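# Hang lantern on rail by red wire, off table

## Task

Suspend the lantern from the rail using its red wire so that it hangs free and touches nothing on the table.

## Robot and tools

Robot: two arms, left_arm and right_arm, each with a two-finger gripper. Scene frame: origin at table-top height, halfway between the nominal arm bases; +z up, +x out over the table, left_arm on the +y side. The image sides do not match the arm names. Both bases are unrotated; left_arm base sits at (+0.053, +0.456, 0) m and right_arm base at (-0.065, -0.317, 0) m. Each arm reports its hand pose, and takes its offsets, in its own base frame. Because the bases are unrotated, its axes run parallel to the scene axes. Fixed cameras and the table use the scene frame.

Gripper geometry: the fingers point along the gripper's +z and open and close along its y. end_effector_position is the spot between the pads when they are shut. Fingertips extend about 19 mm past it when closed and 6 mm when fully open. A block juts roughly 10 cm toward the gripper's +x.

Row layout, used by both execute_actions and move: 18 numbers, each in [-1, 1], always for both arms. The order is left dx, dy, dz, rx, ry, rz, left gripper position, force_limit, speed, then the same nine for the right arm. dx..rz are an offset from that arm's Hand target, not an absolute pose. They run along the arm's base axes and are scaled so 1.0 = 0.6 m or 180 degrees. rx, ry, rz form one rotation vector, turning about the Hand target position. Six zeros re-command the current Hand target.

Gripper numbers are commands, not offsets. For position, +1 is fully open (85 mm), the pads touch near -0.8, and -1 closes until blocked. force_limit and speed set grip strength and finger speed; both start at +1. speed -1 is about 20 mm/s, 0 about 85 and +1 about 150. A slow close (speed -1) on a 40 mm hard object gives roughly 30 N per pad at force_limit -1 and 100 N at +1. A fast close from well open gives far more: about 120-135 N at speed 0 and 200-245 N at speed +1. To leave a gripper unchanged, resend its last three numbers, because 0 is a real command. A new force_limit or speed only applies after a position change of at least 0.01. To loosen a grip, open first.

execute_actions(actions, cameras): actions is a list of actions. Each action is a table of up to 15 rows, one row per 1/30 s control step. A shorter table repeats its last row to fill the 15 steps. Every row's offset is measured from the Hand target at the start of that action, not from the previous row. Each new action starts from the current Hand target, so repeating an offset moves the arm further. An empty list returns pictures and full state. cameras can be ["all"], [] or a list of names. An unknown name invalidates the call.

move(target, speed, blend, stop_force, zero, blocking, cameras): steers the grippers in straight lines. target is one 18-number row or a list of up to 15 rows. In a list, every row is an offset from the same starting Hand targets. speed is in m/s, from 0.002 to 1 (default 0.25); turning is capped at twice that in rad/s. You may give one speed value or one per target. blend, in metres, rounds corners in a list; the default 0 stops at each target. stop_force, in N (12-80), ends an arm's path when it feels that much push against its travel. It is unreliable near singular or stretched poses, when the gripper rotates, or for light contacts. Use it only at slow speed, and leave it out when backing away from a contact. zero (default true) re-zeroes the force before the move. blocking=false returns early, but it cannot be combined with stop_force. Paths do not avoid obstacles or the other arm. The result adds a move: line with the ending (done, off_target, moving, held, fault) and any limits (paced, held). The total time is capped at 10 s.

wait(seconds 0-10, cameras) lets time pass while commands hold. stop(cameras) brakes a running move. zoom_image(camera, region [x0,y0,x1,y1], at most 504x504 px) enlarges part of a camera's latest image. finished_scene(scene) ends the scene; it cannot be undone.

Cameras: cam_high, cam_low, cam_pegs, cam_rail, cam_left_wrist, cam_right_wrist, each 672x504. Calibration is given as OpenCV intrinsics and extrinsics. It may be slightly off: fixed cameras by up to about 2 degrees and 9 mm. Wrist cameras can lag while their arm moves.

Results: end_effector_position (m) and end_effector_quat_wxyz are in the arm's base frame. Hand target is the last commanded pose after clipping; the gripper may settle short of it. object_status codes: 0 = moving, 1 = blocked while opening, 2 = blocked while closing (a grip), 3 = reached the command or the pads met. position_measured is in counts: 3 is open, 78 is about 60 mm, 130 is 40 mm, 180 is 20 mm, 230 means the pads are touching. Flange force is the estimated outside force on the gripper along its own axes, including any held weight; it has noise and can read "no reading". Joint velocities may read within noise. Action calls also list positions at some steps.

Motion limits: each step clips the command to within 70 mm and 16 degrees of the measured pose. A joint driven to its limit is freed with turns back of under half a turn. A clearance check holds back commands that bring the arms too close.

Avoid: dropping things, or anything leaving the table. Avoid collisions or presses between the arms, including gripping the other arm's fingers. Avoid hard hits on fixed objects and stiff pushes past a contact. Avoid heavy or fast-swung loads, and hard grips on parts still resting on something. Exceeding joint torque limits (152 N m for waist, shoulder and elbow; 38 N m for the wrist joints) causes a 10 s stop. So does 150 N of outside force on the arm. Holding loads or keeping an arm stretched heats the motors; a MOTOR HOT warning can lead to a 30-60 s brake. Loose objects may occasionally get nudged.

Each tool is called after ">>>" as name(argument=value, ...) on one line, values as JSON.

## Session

>>> execute_actions(actions=[])

Scene clock: 0.00 s.
left_arm: end_effector_position=(+0.1808, -0.0155, +0.2616) position_measured=3 object_status=3 end_effector_quat_wxyz=(-0.546, +0.495, +0.675, +0.027) | right_arm: end_effector_position=(+0.1778, +0.1595, +0.1213) position_measured=3 object_status=3 end_effector_quat_wxyz=(+0.047, +0.778, -0.625, +0.048)
Joint positions: left_arm=[-0.207 0.121 -0.204 -0.578 -2.269 -1.186] | right_arm=[1.372 -0.457 -0.758 0.042 -1.399 0.407]
Joint velocities: within noise
Flange force (N): no reading
Hand target: left_arm +0.1808, -0.0155, +0.2616; -0.546, +0.495, +0.675, +0.027 | right_arm +0.1778, +0.1595, +0.1213; +0.047, +0.778, -0.625, +0.048
Tool commands: left_gripper/position=+1.0 left_gripper/force_limit=+1.0 left_gripper/speed=+1.0 right_gripper/position=+1.0 right_gripper/force_limit=+1.0 right_gripper/speed=+1.0
camera_calibration:
cam_left_wrist: T_world_to_cam=[[0.702983, 0.505049, -0.50074, 0.0207383], [0.150013, -0.793527, -0.589755, 0.136214], [-0.695206, 0.33947, -0.6336, 0.426972], [0, 0, 0, 1]] pos_world=[0.261821, -0.0473289, 0.361247]
cam_right_wrist: T_world_to_cam=[[-0.978128, -0.208004, -0.000652999, 0.21767], [-0.202605, 0.95202, 0.229368, -0.128524], [-0.0470878, 0.224484, -0.97334, 0.213626], [0, 0, 0, 1]] pos_world=[0.196928, 0.119678, 0.237552]

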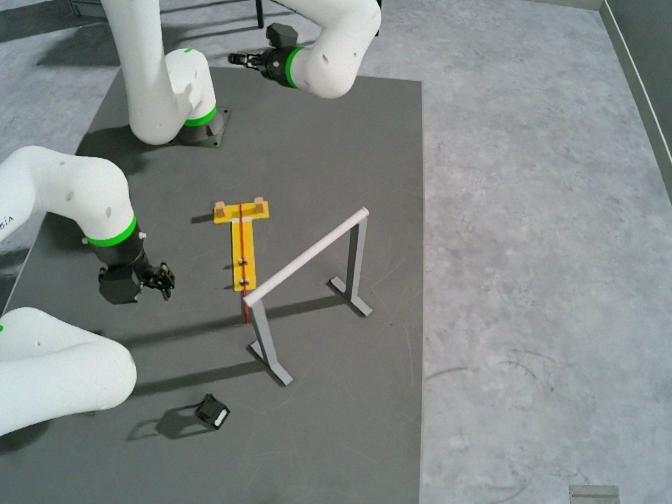

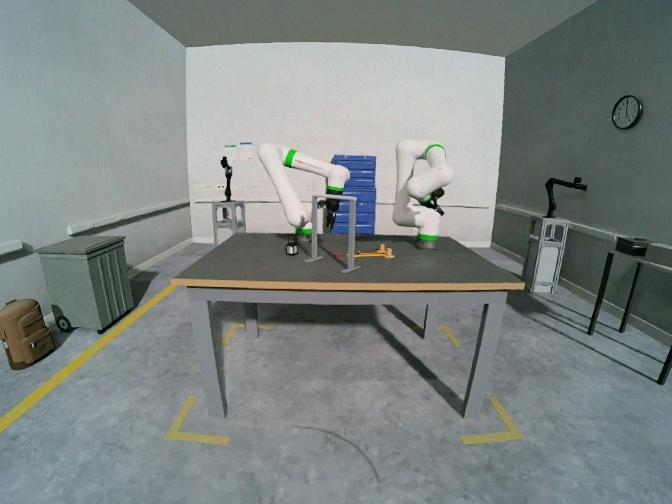

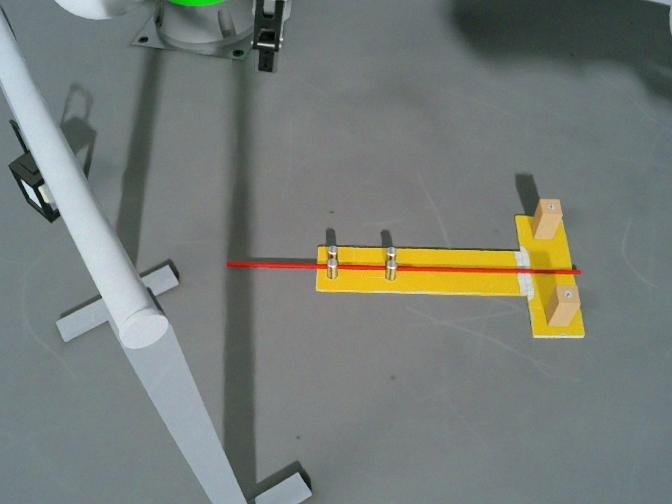

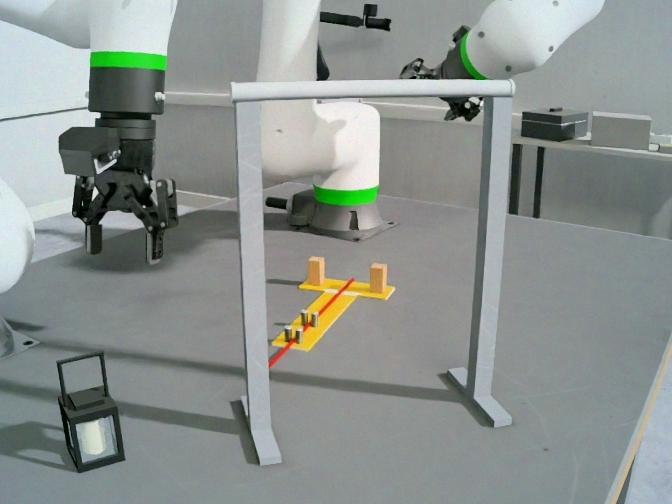

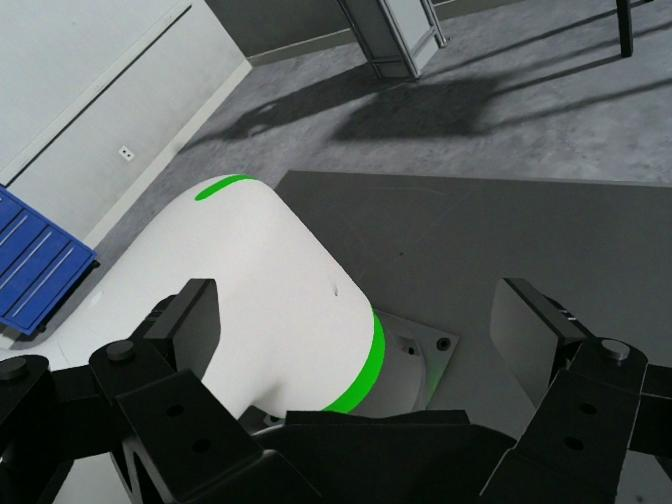

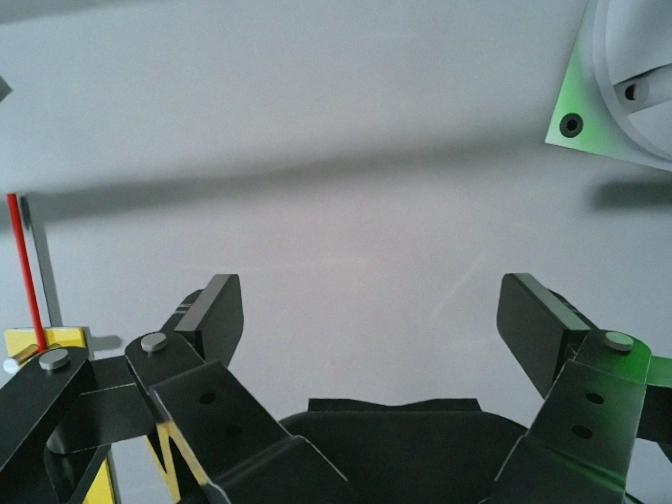

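>>> move(target=[0.0113,-0.468,-0.186,-0.246,-0.275,-0.027,-0.2,-1,-0.5,0,0,0,0,0,0,0.05,-1,-0.5], cameras=["cam_pegs","cam_left_wrist"])

Scene clock: 5.03 s.
left_arm: end_effector_position=(+0.1876, -0.2964, +0.1501) position_measured=154 object_status=3 end_effector_quat_wxyz=(+0.001, +0.629, +0.777, +0.000) | right_arm: end_effector_position=(+0.1778, +0.1595, +0.1213) position_measured=123 object_status=3 end_effector_quat_wxyz=(+0.047, +0.778, -0.625, +0.048)
Joint positions: left_arm=[-0.626 -0.214 -0.504 0 -1.278 -0.735] | right_arm=[1.372 -0.457 -0.758 0.042 -1.399 0.407]
Flange force (N): left_arm=[3.5 -4.9 -1.3] | right_arm=[-9.7 -1.9 -4.1]
Hand target: left_arm +0.1876, -0.2963, +0.1500; +0.001, +0.629, +0.777, +0.000 | right_arm +0.1778, +0.1595, +0.1213; +0.047, +0.778, -0.625, +0.048
Off the commanded pose: left_arm 0.000 m, 0 deg | right_arm 0.000 m, 0 deg.
move: done
camera_calibration:
cam_left_wrist: T_world_to_cam=[[0.977822, 0.2093, 0.0076573, -0.113438], [0.195196, -0.923965, 0.328918, -0.338343], [0.0759174, -0.320128, -0.944328, 0.162857], [0, 0, 0, 1]] pos_world=[0.164601, -0.23674, 0.265946]
Images, in order (width x height): cam_pegs 672x504, cam_left_wrist 672x504.

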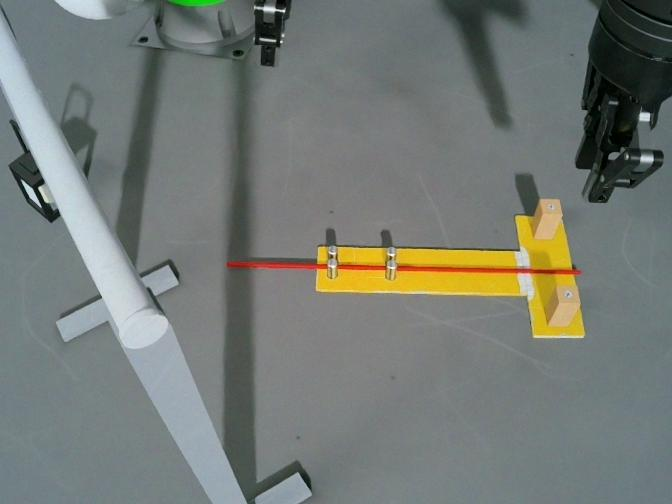

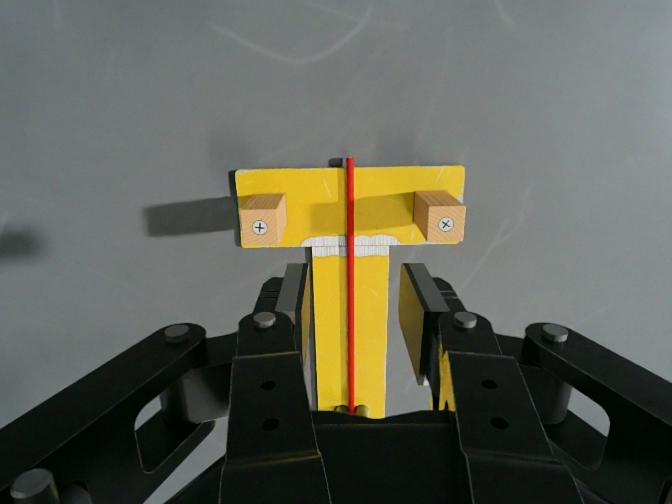

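>>> move(target=[0,0,-0.195,0,0,0,-0.2,-1,-0.5,0.321,0.110,0.015,0.0424,0.0056,0.0076,-0.38,-1,-0.5], speed=0.15)

>>> move(target=[0,0,0,0,0,0,1,-1,-1,0,0,0,0,0,0,-0.38,-1,-0.5], cameras=["cam_pegs","cam_left_wrist","cam_right_wrist"])

Scene clock: 7.97 s.
left_arm: end_effector_position=(+0.1876, -0.2963, +0.0330) position_measured=154 object_status=3 end_effector_quat_wxyz=(+0.001, +0.630, +0.777, +0.000) | right_arm: end_effector_position=(+0.3704, +0.2255, +0.1303) position_measured=177 object_status=3 end_effector_quat_wxyz=(+0.000, +0.787, -0.617, +0.000)
Joint positions: left_arm=[-0.627 -0.063 -0.68 0 -0.952 -0.735] | right_arm=[0.851 0.029 -0.333 0 -1.21 0.962]
Flange force (N): left_arm=[3.8 -4.3 -0.9] | right_arm=[-6.9 -5.0 -3.5]
Hand target: left_arm +0.1876, -0.2963, +0.0330; +0.001, +0.629, +0.777, +0.000 | right_arm +0.3704, +0.2255, +0.1303; +0.000, +0.787, -0.617, +0.000
Off the commanded pose: left_arm 0.000 m, 0 deg | right_arm 0.000 m, 0 deg.
move: done

Scene clock: 9.30 s.
left_arm: end_effector_position=(+0.1876, -0.2963, +0.0330) position_measured=98 object_status=1 end_effector_quat_wxyz=(+0.001, +0.629, +0.777, +0.000) | right_arm: end_effector_position=(+0.3704, +0.2255, +0.1303) position_measured=177 object_status=3 end_effector_quat_wxyz=(+0.000, +0.787, -0.617, +0.000)
Joint positions: left_arm=[-0.627 -0.063 -0.68 0 -0.951 -0.735] | right_arm=[0.851 0.029 -0.333 0 -1.21 0.962]
Flange force (N): left_arm=[5.3 -4.7 -1.4] | right_arm=[-6.8 -6.9 -1.3]
Hand target: left_arm +0.1876, -0.2963, +0.0330; +0.001, +0.629, +0.777, +0.000 | right_arm +0.3704, +0.2255, +0.1303; +0.000, +0.787, -0.617, +0.000
Off the commanded pose: left_arm 0.000 m, 0 deg | right_arm 0.000 m, 0 deg.
move: done
camera_calibration:
cam_left_wrist: T_world_to_cam=[[0.977845, 0.209177, 0.00795325, -0.112716], [0.195, -0.924068, 0.328746, -0.299813], [0.0761156, -0.319912, -0.944385, 0.0522954], [0, 0, 0, 1]] pos_world=[0.164701, -0.23674, 0.148846]
cam_right_wrist: T_world_to_cam=[[-0.973005, -0.230433, -0.0127132, 0.424577], [-0.219665, 0.907833, 0.357193, -0.154772], [-0.0707675, 0.350343, -0.933944, 0.191881], [0, 0, 0, 1]] pos_world=[0.392697, 0.171119, 0.239888]
Images, in order (width x height): cam_pegs 672x504, cam_left_wrist 672x504, cam_right_wrist 672x504.

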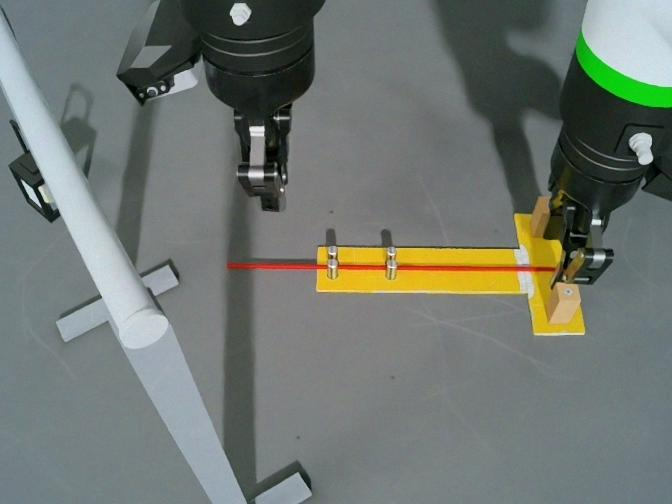

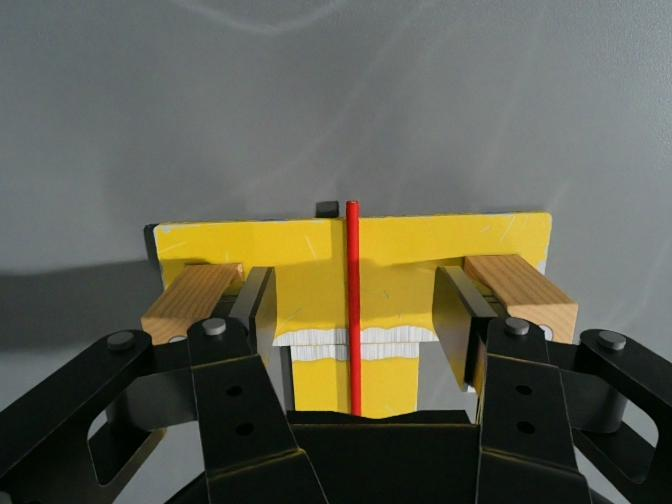

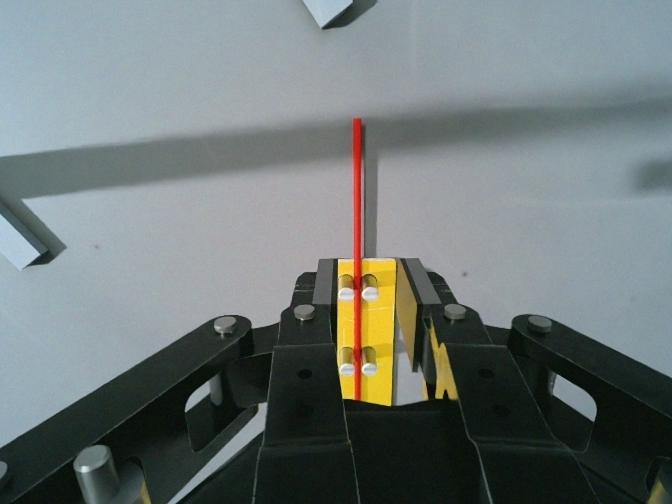

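>>> move(target=[[0,0,0,0,0,0,1,-1,-1,0,0,-0.12,0,0,0,-0.38,-1,-0.5],[0,0,0,0,0,0,1,-1,-1,0,0,-0.1787,0,0,0,-0.38,-1,-0.5]], speed=[0.15,0.04])

>>> move(target=[0,0,0,0,0,0,1,-1,-1,0,0,0,0,0,0,-1,0,-1], cameras=["cam_right_wrist"])

>>> move(target=[[0,0,0,0,0,0,1,-1,-1,-0.0422,-0.0009,0.001,0,0,-0.1667,-1,0,-1],[0,0,0,0,0,0,1,-1,-1,-0.0771,0.0187,0.002,0,0,-0.3333,-1,0,-1],[0,0,0,0,0,0,1,-1,-1,-0.0954,0.0503,0.003,0,0,-0.5,-1,0,-1],[0,0,0,0,0,0,1,-1,-1,-0.0956,0.084,0.005,0,0,-0.6667,-1,0,-1],[0,0,0,0,0,0,1,-1,-1,-0.0898,0.0987,0.006,0,0,-0.75,-1,0,-1]], speed=0.2, blend=[0.01,0.01,0.01,0.01,0], cameras=["cam_pegs","cam_left_wrist","cam_right_wrist"])

Scene clock: 12.67 s.
left_arm: end_effector_position=(+0.1876, -0.2963, +0.0330) position_measured=98 object_status=1 end_effector_quat_wxyz=(+0.001, +0.629, +0.777, +0.000) | right_arm: end_effector_position=(+0.3704, +0.2255, +0.0231) position_measured=177 object_status=3 end_effector_quat_wxyz=(+0.000, +0.787, -0.617, +0.000)
Joint positions: left_arm=[-0.627 -0.063 -0.68 0 -0.951 -0.735] | right_arm=[0.851 0.164 -0.468 -0.001 -0.94 0.962]
Flange force (N): left_arm=[4.0 -4.5 -0.6] | right_arm=[-6.6 -7.5 1.4]
Hand target: left_arm +0.1876, -0.2963, +0.0330; +0.001, +0.629, +0.777, +0.000 | right_arm +0.3704, +0.2255, +0.0231; +0.000, +0.787, -0.617, +0.000
Off the commanded pose: left_arm 0.000 m, 0 deg | right_arm 0.000 m, 0 deg.
move: done

Scene clock: 14.10 s.
left_arm: end_effector_position=(+0.1876, -0.2963, +0.0330) position_measured=98 object_status=1 end_effector_quat_wxyz=(+0.001, +0.629, +0.777, +0.000) | right_arm: end_effector_position=(+0.3704, +0.2255, +0.0231) position_measured=226 object_status=0 end_effector_quat_wxyz=(+0.000, +0.787, -0.617, +0.000)
Joint positions: left_arm=[-0.627 -0.063 -0.68 0 -0.951 -0.735] | right_arm=[0.851 0.164 -0.468 -0.001 -0.94 0.962]
Flange force (N): left_arm=[3.8 -4.3 -0.8] | right_arm=[-6.4 -6.6 0.2]
Hand target: left_arm +0.1876, -0.2963, +0.0330; +0.001, +0.629, +0.777, +0.000 | right_arm +0.3704, +0.2255, +0.0231; +0.000, +0.787, -0.617, +0.000
Off the commanded pose: left_arm 0.000 m, 0 deg | right_arm 0.000 m, 0 deg.
move: done
camera_calibration:
cam_right_wrist: T_world_to_cam=[[-0.973004, -0.230441, -0.0126916, 0.423212], [-0.219672, 0.907865, 0.357108, -0.116472], [-0.0707699, 0.350255, -0.933977, 0.0917828], [0, 0, 0, 1]] pos_world=[0.392697, 0.171119, 0.132687]
Images, in order (width x height): cam_right_wrist 672x504.

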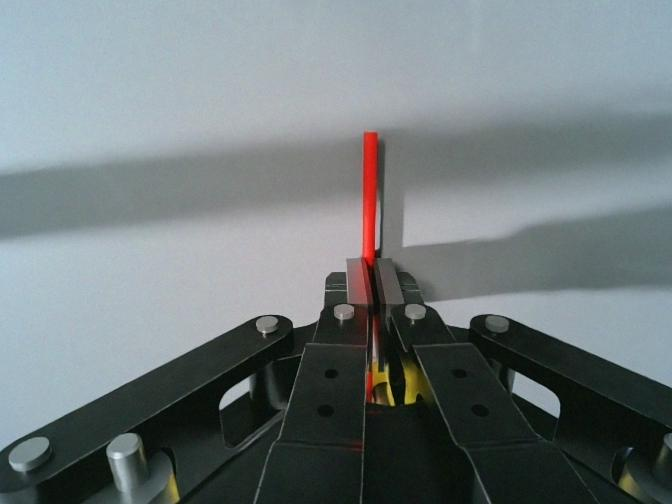

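Scene clock: 20.57 s.
left_arm: end_effector_position=(+0.1876, -0.2963, +0.0330) position_measured=98 object_status=1 end_effector_quat_wxyz=(+0.001, +0.629, +0.777, +0.000) | right_arm: end_effector_position=(+0.3165, +0.2847, +0.0267) position_measured=226 object_status=2 end_effector_quat_wxyz=(+0.000, +0.268, +0.963, +0.000)
Joint positions: left_arm=[-0.627 -0.063 -0.68 0 -0.951 -0.735] | right_arm=[1.043 0.139 -0.487 0 -0.944 -1.586]
Flange force (N): left_arm=[4.2 -3.9 -2.2] | right_arm=[3.0 7.9 2.3]
Hand target: left_arm +0.1876, -0.2963, +0.0330; +0.001, +0.629, +0.777, +0.000 | right_arm +0.3165, +0.2847, +0.0267; +0.000, +0.269, +0.963, +0.000
Off the commanded pose: left_arm 0.000 m, 0 deg | right_arm 0.000 m, 0 deg.
move: done
camera_calibration:
cam_left_wrist: T_world_to_cam=[[0.977853, 0.209145, 0.00786121, -0.112711], [0.195, -0.924074, 0.328728, -0.299812], [0.0760163, -0.319915, -0.944392, 0.0523125], [0, 0, 0, 1]] pos_world=[0.164701, -0.23674, 0.148846]
cam_right_wrist: T_world_to_cam=[[0.525007, 0.851003, -0.0126939, -0.397591], [0.797317, -0.486559, 0.357135, -0.108314], [0.297747, -0.197619, -0.933967, 0.109909], [0, 0, 0, 1]] pos_world=[0.262374, 0.30737, 0.136288]
Images, in order (width x height): cam_pegs 672x504, cam_left_wrist 672x504, cam_right_wrist 672x504.

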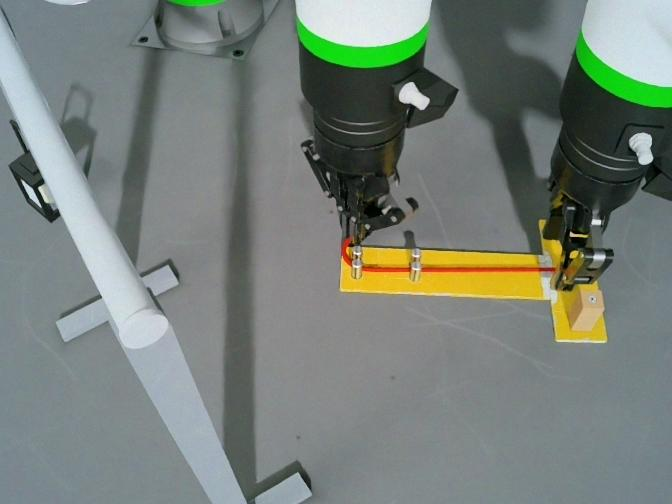

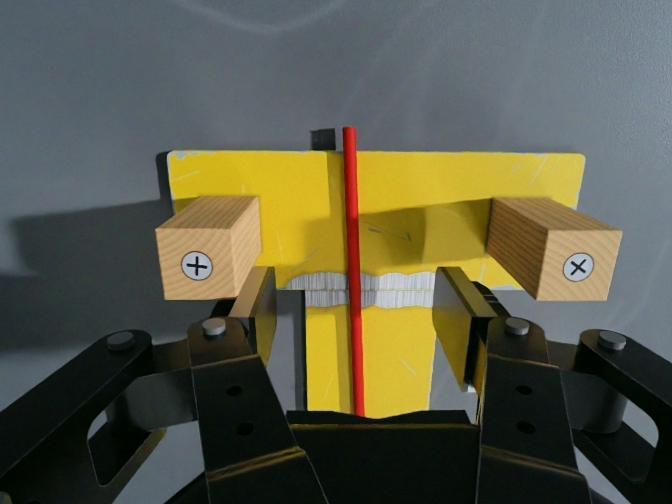

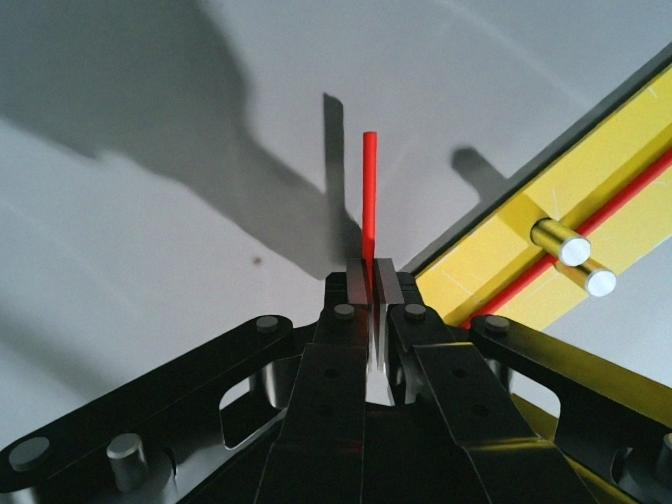

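>>> move(target=[[0,0,0,0,0,0,1,-1,-1,0.0259,-0.1069,0,0,0,0,-1,0,-1]], speed=0.08, cameras=["cam_pegs","cam_left_wrist"])

Scene clock: 24.27 s.
left_arm: end_effector_position=(+0.1876, -0.2963, +0.0330) position_measured=98 object_status=1 end_effector_quat_wxyz=(+0.001, +0.629, +0.777, +0.000) | right_arm: end_effector_position=(+0.3321, +0.2206, +0.0267) position_measured=226 object_status=2 end_effector_quat_wxyz=(+0.000, +0.269, +0.963, +0.000)
Joint positions: left_arm=[-0.627 -0.063 -0.68 0 -0.951 -0.735] | right_arm=[0.918 0.074 -0.56 0 -0.936 -1.462]
Flange force (N): left_arm=[4.8 -4.5 -2.8] | right_arm=[-1.3 9.2 1.7]
Hand target: left_arm +0.1876, -0.2963, +0.0330; +0.001, +0.629, +0.777, +0.000 | right_arm +0.3321, +0.2206, +0.0267; +0.000, +0.269, +0.963, +0.000
Off the commanded pose: left_arm 0.000 m, 0 deg | right_arm 0.000 m, 0 deg.
move: done
camera_calibration:
cam_left_wrist: T_world_to_cam=[[0.977847, 0.209171, 0.00793324, -0.112714], [0.194993, -0.924038, 0.328833, -0.299817], [0.0761131, -0.320002, -0.944355, 0.05227], [0, 0, 0, 1]] pos_world=[0.164701, -0.23674, 0.148846]
Images, in order (width x height): cam_pegs 672x504, cam_left_wrist 672x504.

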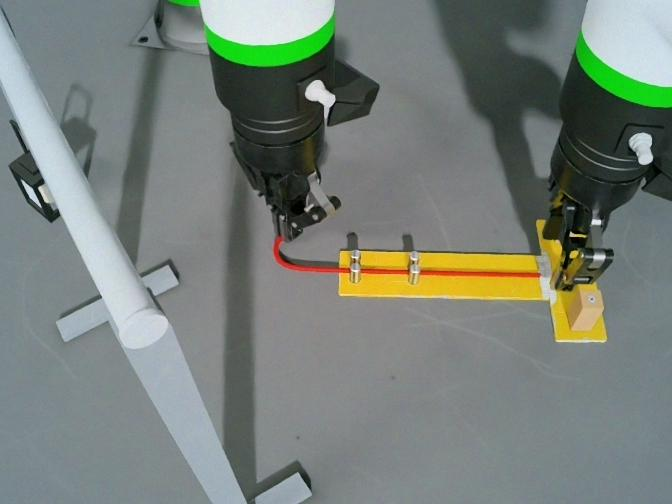

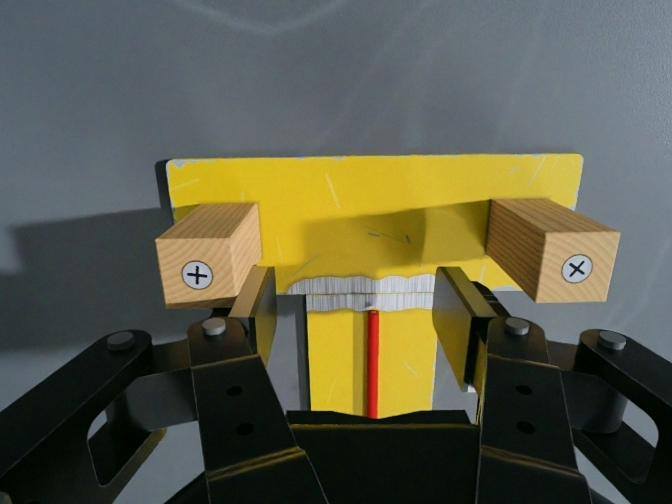

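>>> move(target=[[0,0,0,0,0,0,0.35,-1,-1,0,0,0,0,0,0,-0.45,-1,-1],[0,0,0,0,0,0,0.35,-1,-1,0,0,0.12,0,0,0,-0.38,-1,-1],[-0.008,0.036,0,0,0,0,0.35,-1,-1,0.0538,0.0623,0.15,0,0,0.7456,-0.38,-1,-1]])

>>> move(target=[0,0,0,0,0,0,1,-1,-1,0,0,0,0,0,0,-0.38,-1,-1], cameras=["cam_pegs","cam_left_wrist","cam_right_wrist"])

Scene clock: 33.30 s.
left_arm: end_effector_position=(+0.1828, -0.2747, +0.0330) position_measured=85 object_status=3 end_effector_quat_wxyz=(+0.001, +0.629, +0.777, +0.000) | right_arm: end_effector_position=(+0.3643, +0.2579, +0.1167) position_measured=177 object_status=3 end_effector_quat_wxyz=(+0.000, +0.783, -0.622, +0.000)
Joint positions: left_arm=[-0.578 -0.121 -0.732 0 -0.958 -0.784] | right_arm=[0.911 0.074 -0.32 0 -1.178 0.887]
Flange force (N): left_arm=[3.4 -5.2 -2.0] | right_arm=[-6.0 -6.4 -0.8]
Hand target: left_arm +0.1828, -0.2747, +0.0330; +0.001, +0.629, +0.777, +0.000 | right_arm +0.3644, +0.2579, +0.1167; +0.000, +0.783, -0.622, +0.000
Off the commanded pose: left_arm 0.000 m, 0 deg | right_arm 0.000 m, 0 deg.
move: done

Scene clock: 33.80 s.
left_arm: end_effector_position=(+0.1828, -0.2747, +0.0330) position_measured=78 object_status=1 end_effector_quat_wxyz=(+0.001, +0.629, +0.777, +0.000) | right_arm: end_effector_position=(+0.3644, +0.2579, +0.1167) position_measured=177 object_status=3 end_effector_quat_wxyz=(+0.000, +0.783, -0.622, +0.000)
Joint positions: left_arm=[-0.578 -0.121 -0.732 0 -0.958 -0.784] | right_arm=[0.911 0.074 -0.32 0 -1.178 0.888]
Flange force (N): left_arm=[3.9 -5.3 -1.1] | right_arm=[-6.3 -5.8 -1.5]
Hand target: left_arm +0.1828, -0.2747, +0.0330; +0.001, +0.629, +0.777, +0.000 | right_arm +0.3644, +0.2579, +0.1167; +0.000, +0.783, -0.622, +0.000
Off the commanded pose: left_arm 0.000 m, 0 deg | right_arm 0.000 m, 0 deg.
move: done
camera_calibration:
cam_left_wrist: T_world_to_cam=[[0.977853, 0.209145, 0.00786121, -0.112535], [0.195, -0.924074, 0.328728, -0.278916], [0.0760163, -0.319915, -0.944392, 0.0595875], [0, 0, 0, 1]] pos_world=[0.159901, -0.21514, 0.148846]
cam_right_wrist: T_world_to_cam=[[-0.976094, -0.216978, -0.012696, 0.42358], [-0.207106, 0.910784, 0.357182, -0.186023], [-0.0659372, 0.351273, -0.933949, 0.16539], [0, 0, 0, 1]] pos_world=[0.385833, 0.203237, 0.226288]
Images, in order (width x height): cam_pegs 672x504, cam_left_wrist 672x504, cam_right_wrist 672x504.

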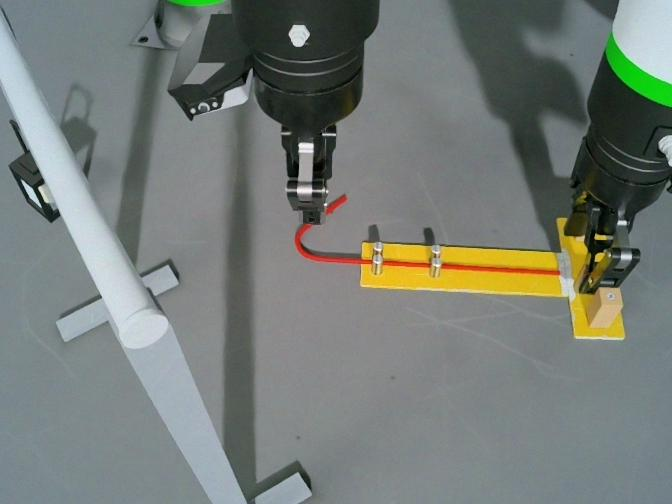

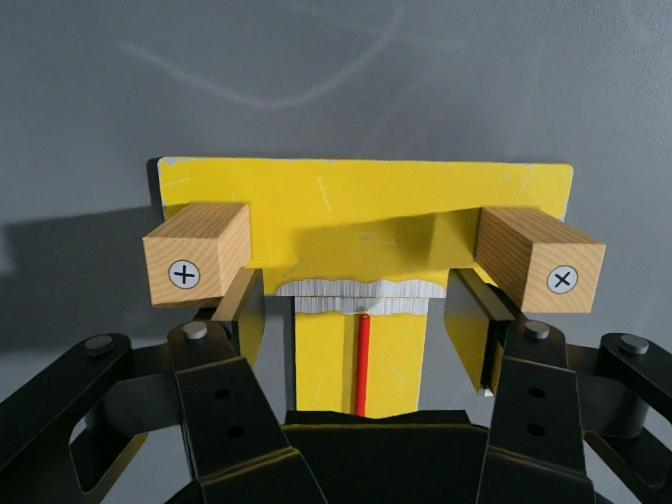

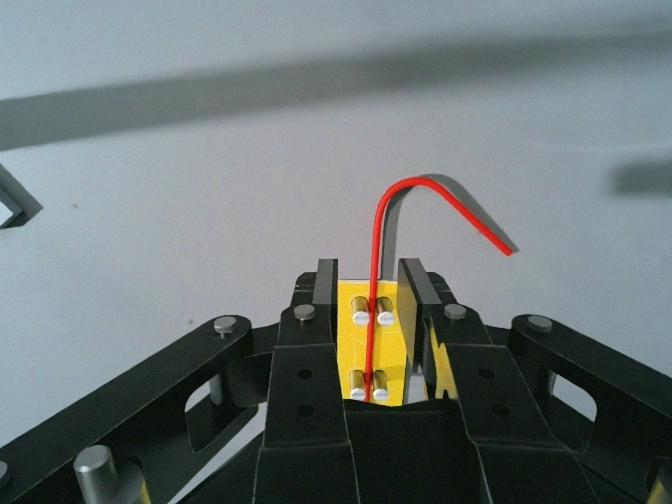

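>>> move(target=[[0,0,0,0,0,0,1,-1,-1,-0.0207,0.0297,-0.1,0,0,0,-0.38,-1,-0.5],[0,0,0,0,0,0,1,-1,-1,-0.0207,0.0297,-0.156,0,0,0,-0.38,-1,-0.5]], speed=[0.15,0.04], cameras=["cam_right_wrist"])

>>> move(target=[0,0,0,0,0,0,1,-1,-1,0,0,0,0,0,0,-1,0,-1], cameras=["cam_right_wrist","cam_pegs"])

Scene clock: 36.63 s.
left_arm: end_effector_position=(+0.1828, -0.2747, +0.0330) position_measured=78 object_status=1 end_effector_quat_wxyz=(+0.001, +0.629, +0.777, +0.000) | right_arm: end_effector_position=(+0.3519, +0.2758, +0.0231) position_measured=177 object_status=3 end_effector_quat_wxyz=(+0.000, +0.783, -0.622, +0.000)
Joint positions: left_arm=[-0.578 -0.121 -0.732 0 -0.958 -0.784] | right_arm=[0.959 0.195 -0.43 -0.001 -0.946 0.84]
Flange force (N): left_arm=[3.4 -4.5 -0.1] | right_arm=[-7.7 -6.7 1.3]
Hand target: left_arm +0.1828, -0.2747, +0.0330; +0.001, +0.629, +0.777, +0.000 | right_arm +0.3519, +0.2758, +0.0231; +0.000, +0.783, -0.622, +0.000
Off the commanded pose: left_arm 0.000 m, 0 deg | right_arm 0.000 m, 0 deg.
move: done
camera_calibration:
cam_right_wrist: T_world_to_cam=[[-0.976094, -0.216978, -0.012696, 0.41415], [-0.207106, 0.910784, 0.357182, -0.171371], [-0.0659372, 0.351273, -0.933949, 0.0709023], [0, 0, 0, 1]] pos_world=[0.373433, 0.221037, 0.132688]
Images, in order (width x height): cam_right_wrist 672x504.

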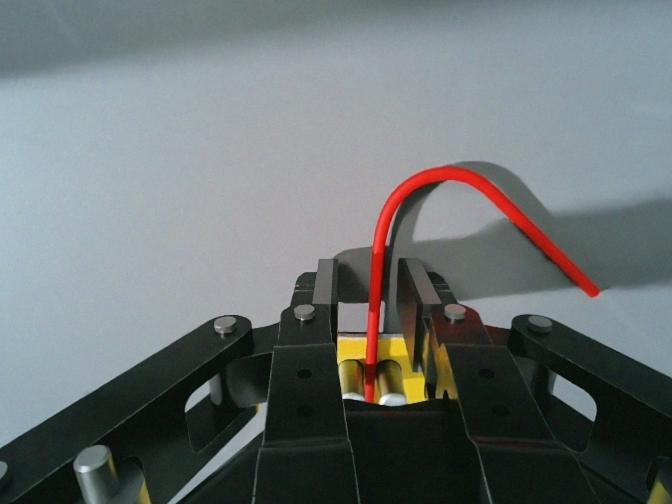

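Scene clock: 38.07 s.
left_arm: end_effector_position=(+0.1828, -0.2747, +0.0330) position_measured=78 object_status=1 end_effector_quat_wxyz=(+0.001, +0.629, +0.777, +0.000) | right_arm: end_effector_position=(+0.3519, +0.2758, +0.0231) position_measured=226 object_status=0 end_effector_quat_wxyz=(+0.000, +0.783, -0.622, +0.000)
Joint positions: left_arm=[-0.578 -0.121 -0.732 0 -0.958 -0.784] | right_arm=[0.959 0.195 -0.43 -0.001 -0.946 0.84]
Flange force (N): left_arm=[3.1 -4.2 -2.6] | right_arm=[-7.5 -4.1 0.0]
Hand target: left_arm +0.1828, -0.2747, +0.0330; +0.001, +0.629, +0.777, +0.000 | right_arm +0.3519, +0.2758, +0.0231; +0.000, +0.783, -0.622, +0.000
Off the commanded pose: left_arm 0.000 m, 0 deg | right_arm 0.000 m, 0 deg.
move: done
camera_calibration:
cam_right_wrist: T_world_to_cam=[[-0.976094, -0.216978, -0.012696, 0.41415], [-0.207106, 0.910784, 0.357182, -0.171371], [-0.0659372, 0.351273, -0.933949, 0.0709023], [0, 0, 0, 1]] pos_world=[0.373433, 0.221037, 0.132688]
Images, in order (width x height): cam_pegs 672x504, cam_right_wrist 672x504.

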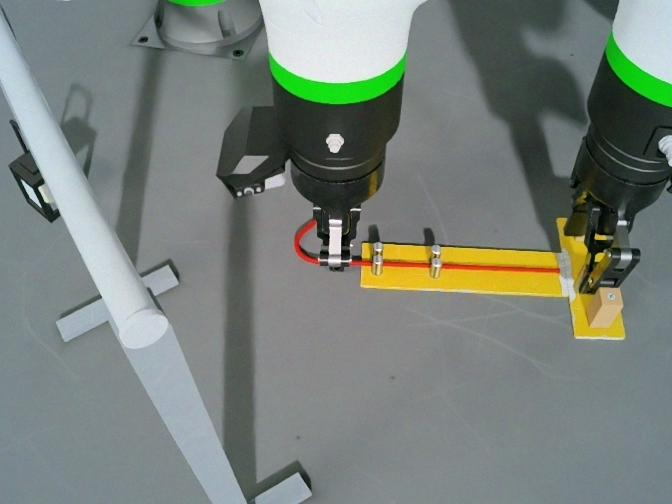

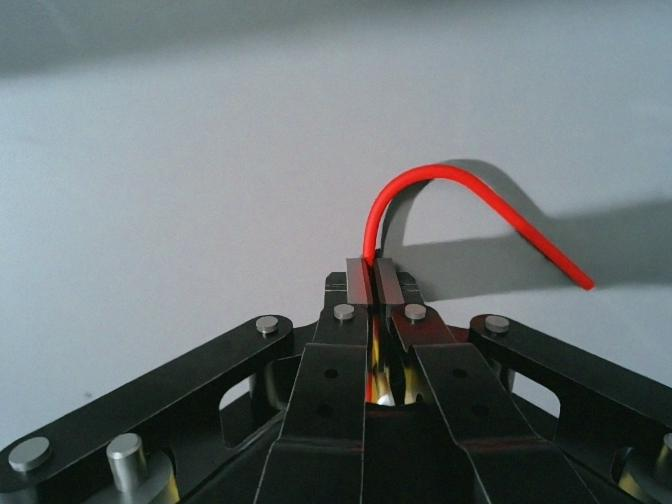

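>>> move(target=[[0,0,0,0,0,0,1,-1,-1,0.0307,0.0087,0.001,0,0,0.1667,-1,0,-1],[0,0,0,0,0,0,1,-1,-1,0.0527,0.0313,0.002,0,0,0.3333,-1,0,-1],[0,0,0,0,0,0,1,-1,-1,0.0603,0.0622,0.004,0,0,0.5,-1,0,-1],[0,0,0,0,0,0,1,-1,-1,0.0518,0.0928,0.006,0,0,0.6667,-1,0,-1],[0,0,0,0,0,0,1,-1,-1,0.042,0.1048,0.006,0,0,0.75,-1,0,-1]], speed=0.2, blend=[0.01,0.01,0.01,0.01,0], cameras=["cam_pegs","cam_left_wrist","cam_right_wrist"])

Scene clock: 43.17 s.
left_arm: end_effector_position=(+0.1828, -0.2747, +0.0330) position_measured=78 object_status=1 end_effector_quat_wxyz=(+0.001, +0.629, +0.777, +0.000) | right_arm: end_effector_position=(+0.3872, +0.3096, +0.0252) position_measured=226 object_status=2 end_effector_quat_wxyz=(+0.001, +0.998, +0.063, +0.001)
Joint positions: left_arm=[-0.578 -0.121 -0.732 0 -0.958 -0.784] | right_arm=[0.942 0.299 -0.292 0.003 -0.98 2.325]
Flange force (N): left_arm=[4.6 -5.4 -1.9] | right_arm=[6.0 -8.4 1.2]
Hand target: left_arm +0.1828, -0.2747, +0.0330; +0.001, +0.629, +0.777, +0.000 | right_arm +0.3872, +0.3096, +0.0252; +0.001, +0.998, +0.063, +0.001 (not the last commanded pose)
Off the commanded pose: left_arm 0.000 m, 0 deg | right_arm 0.031 m, 51 deg.
move: held (right_arm; a check stopped the path); path passed 2 of 5 targets; limits=held
pose unreachable (right arm): on one or more control steps of this call, first in action 0 (counted from 0), this arm could not follow its commanded pose, so it was not sent that pose on those steps. It may still have moved: this result reports where it is.
cause: moving toward the commanded pose would bring a part of the arm too close to another arm (a part of this arm just beyond joint 4 (forearm roll) and a part of the left arm just beyond its joint 5 (wrist pitch), where that arm would come to rest).
camera_calibration:
cam_left_wrist: T_world_to_cam=[[0.977853, 0.209145, 0.00786121, -0.112535], [0.195, -0.924074, 0.328728, -0.278916], [0.0760163, -0.319915, -0.944392, 0.0595875], [0, 0, 0, 1]] pos_world=[0.159901, -0.21514, 0.148846]
cam_right_wrist: T_world_to_cam=[[0.117603, -0.992995, -0.0114551, 0.272701], [-0.927739, -0.113974, 0.355402, 0.400677], [-0.354218, -0.031169, -0.934643, 0.293332], [0, 0, 0, 1]] pos_world=[0.443557, 0.325601, 0.134883]
Images, in order (width x height): cam_pegs 672x504, cam_left_wrist 672x504, cam_right_wrist 672x504.

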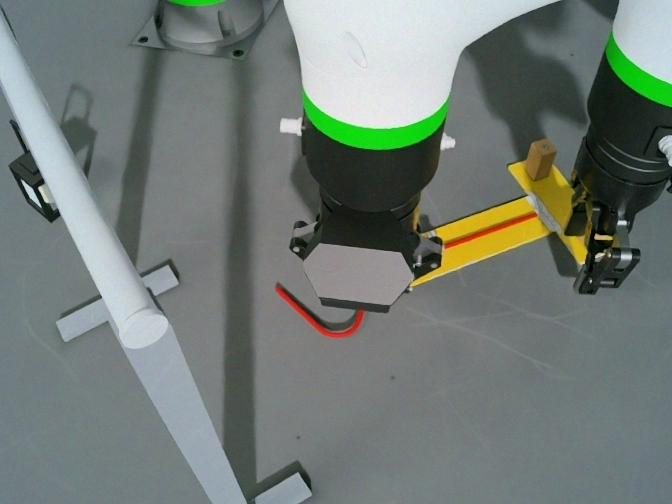

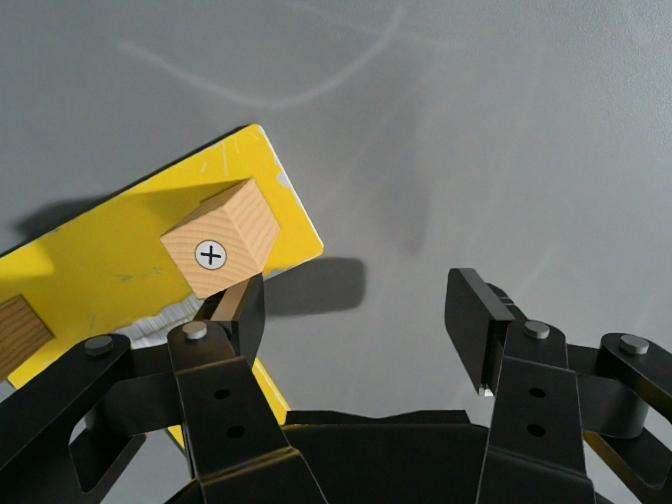

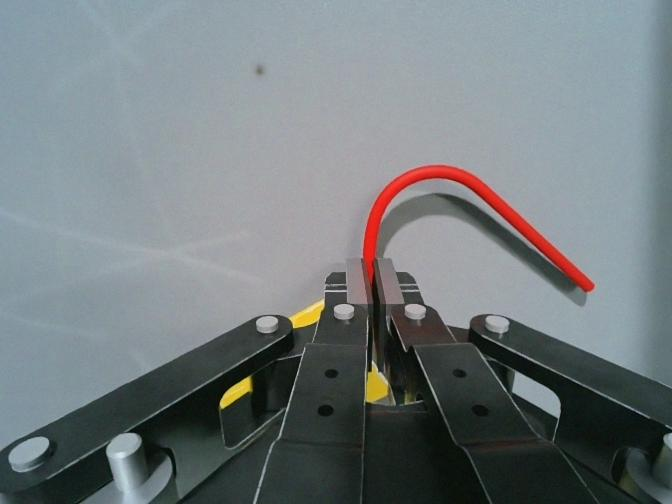

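>>> move(target=[0,0,0.13,0,0,0,1,-1,-1,0,0,0,0,0,0,-1,0,-1], cameras=["all"])

Scene clock: 47.40 s.
left_arm: end_effector_position=(+0.1828, -0.2747, +0.1109) position_measured=78 object_status=1 end_effector_quat_wxyz=(+0.001, +0.629, +0.777, +0.000) | right_arm: end_effector_position=(+0.3872, +0.3096, +0.0252) position_measured=226 object_status=2 end_effector_quat_wxyz=(+0.001, +0.998, +0.063, +0.001)
Joint positions: left_arm=[-0.578 -0.237 -0.619 0 -1.187 -0.783] | right_arm=[0.942 0.299 -0.292 0.003 -0.98 2.325]
Flange force (N): left_arm=[5.7 -6.1 0.9] | right_arm=[5.9 -8.4 1.3]
Hand target: left_arm +0.1828, -0.2747, +0.1110; +0.001, +0.629, +0.777, +0.000 | right_arm +0.3872, +0.3096, +0.0252; +0.001, +0.998, +0.063, +0.001
Off the commanded pose: left_arm 0.000 m, 0 deg | right_arm 0.000 m, 0 deg.
move: done
camera_calibration:
cam_left_wrist: T_world_to_cam=[[0.977853, 0.209145, 0.00786121, -0.113148], [0.195, -0.924074, 0.328728, -0.304556], [0.0760163, -0.319915, -0.944392, 0.13325], [0, 0, 0, 1]] pos_world=[0.159901, -0.21514, 0.226846]
cam_right_wrist: T_world_to_cam=[[0.117379, -0.993021, -0.0114917, 0.272815], [-0.927721, -0.113775, 0.355513, 0.400589], [-0.354339, -0.0310688, -0.934601, 0.293348], [0, 0, 0, 1]] pos_world=[0.443556, 0.325602, 0.134883]

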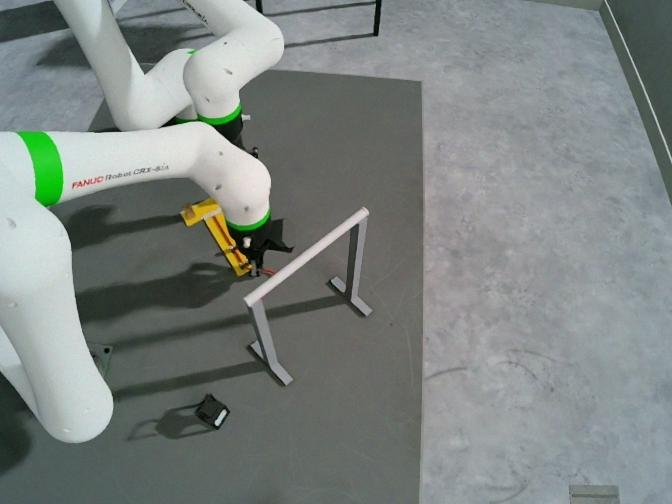

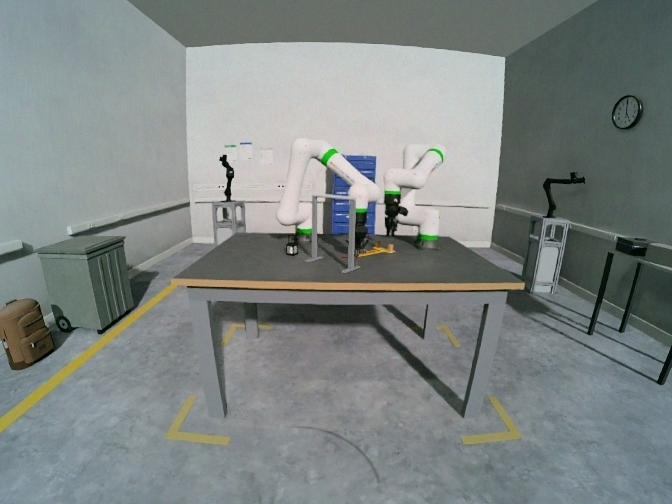

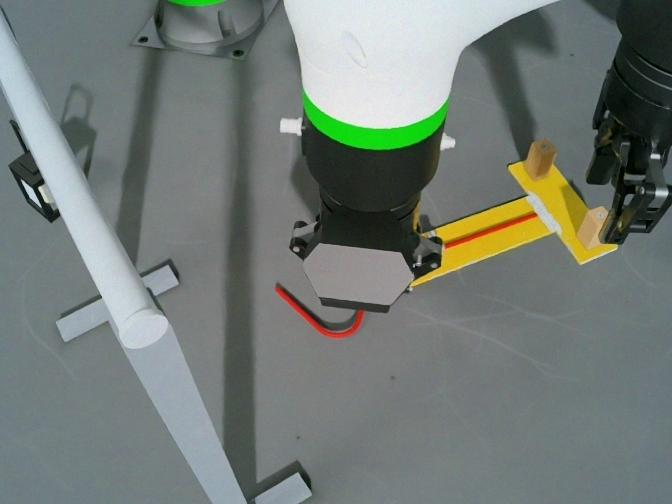

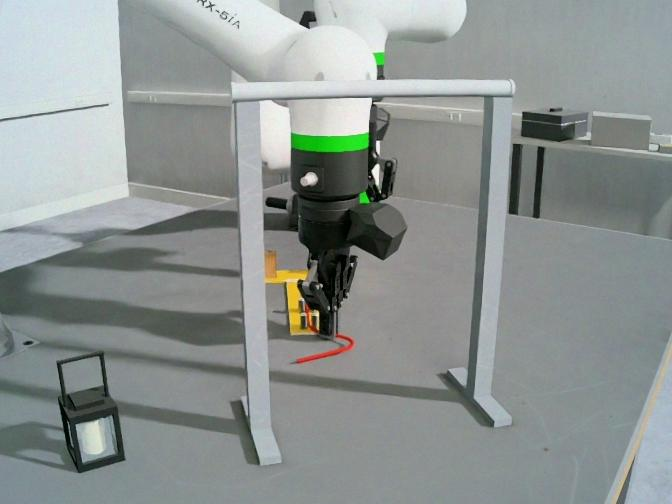

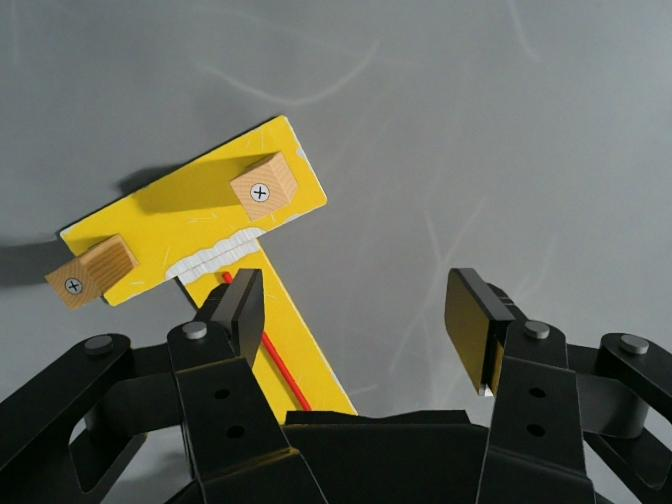

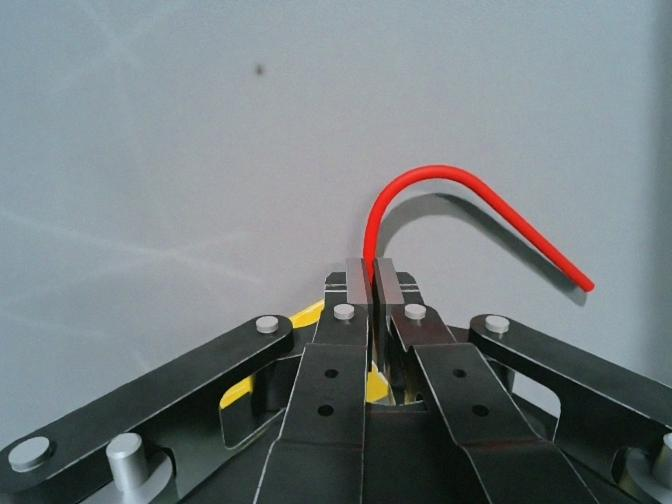

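>>> move(target=[-0.058,0.04,0,-0.125,0,0,-0.97,-1,-1,0,0,0,0,0,-0.0556,-1,0,-1], cameras=["cam_left_wrist","cam_pegs"])

Scene clock: 52.23 s.
left_arm: end_effector_position=(+0.1480, -0.2507, +0.1110) position_measured=230 object_status=0 end_effector_quat_wxyz=(+0.124, +0.617, +0.762, -0.152) | right_arm: end_effector_position=(+0.3872, +0.3096, +0.0252) position_measured=226 object_status=2 end_effector_quat_wxyz=(+0.001, +1.000, -0.024, +0.001)
Joint positions: left_arm=[-0.079 -0.701 -1.054 0.421 -1.214 -1.43] | right_arm=[0.942 0.3 -0.291 0.003 -0.981 2.15]
Flange force (N): left_arm=no reading | right_arm=[4.5 -8.3 0.2]
Hand target: left_arm +0.1480, -0.2507, +0.1110; +0.124, +0.617, +0.762, -0.152 | right_arm +0.3872, +0.3096, +0.0252; +0.001, +1.000, -0.024, +0.001
Off the commanded pose: left_arm 0.000 m, 0 deg | right_arm 0.000 m, 0 deg.
move: done
camera_calibration:
cam_left_wrist: T_world_to_cam=[[0.977844, 0.196297, -0.0727155, -0.07842], [0.195004, -0.727885, 0.657386, -0.262917], [0.0761147, -0.657001, -0.750037, 0.0374605], [0, 0, 0, 1]] pos_world=[0.125101, -0.151368, 0.195232]
Images, in order (width x height): cam_pegs 672x504, cam_left_wrist 672x504.

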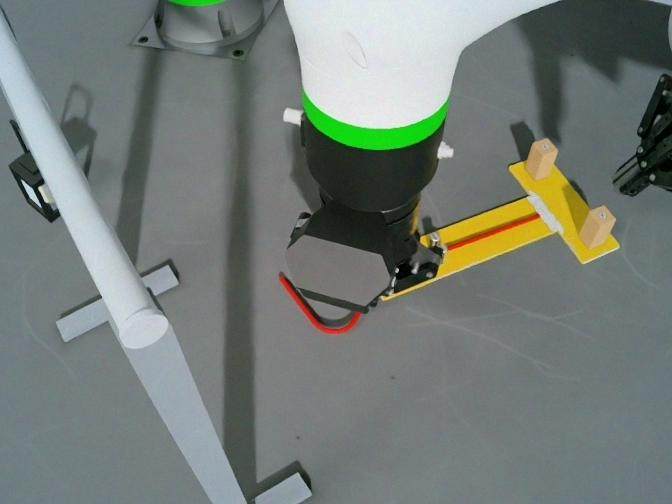

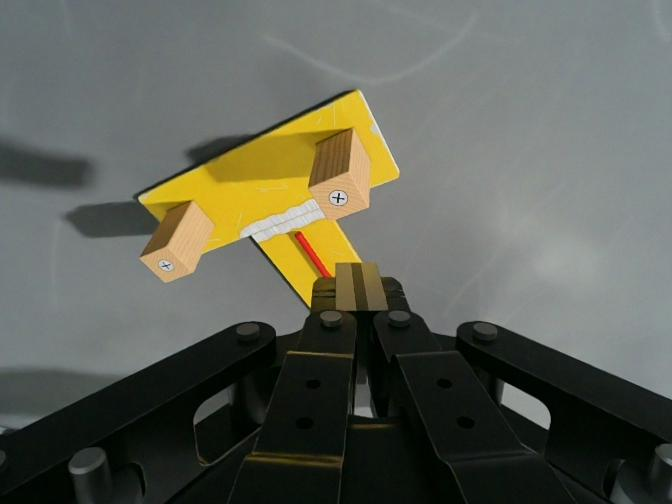

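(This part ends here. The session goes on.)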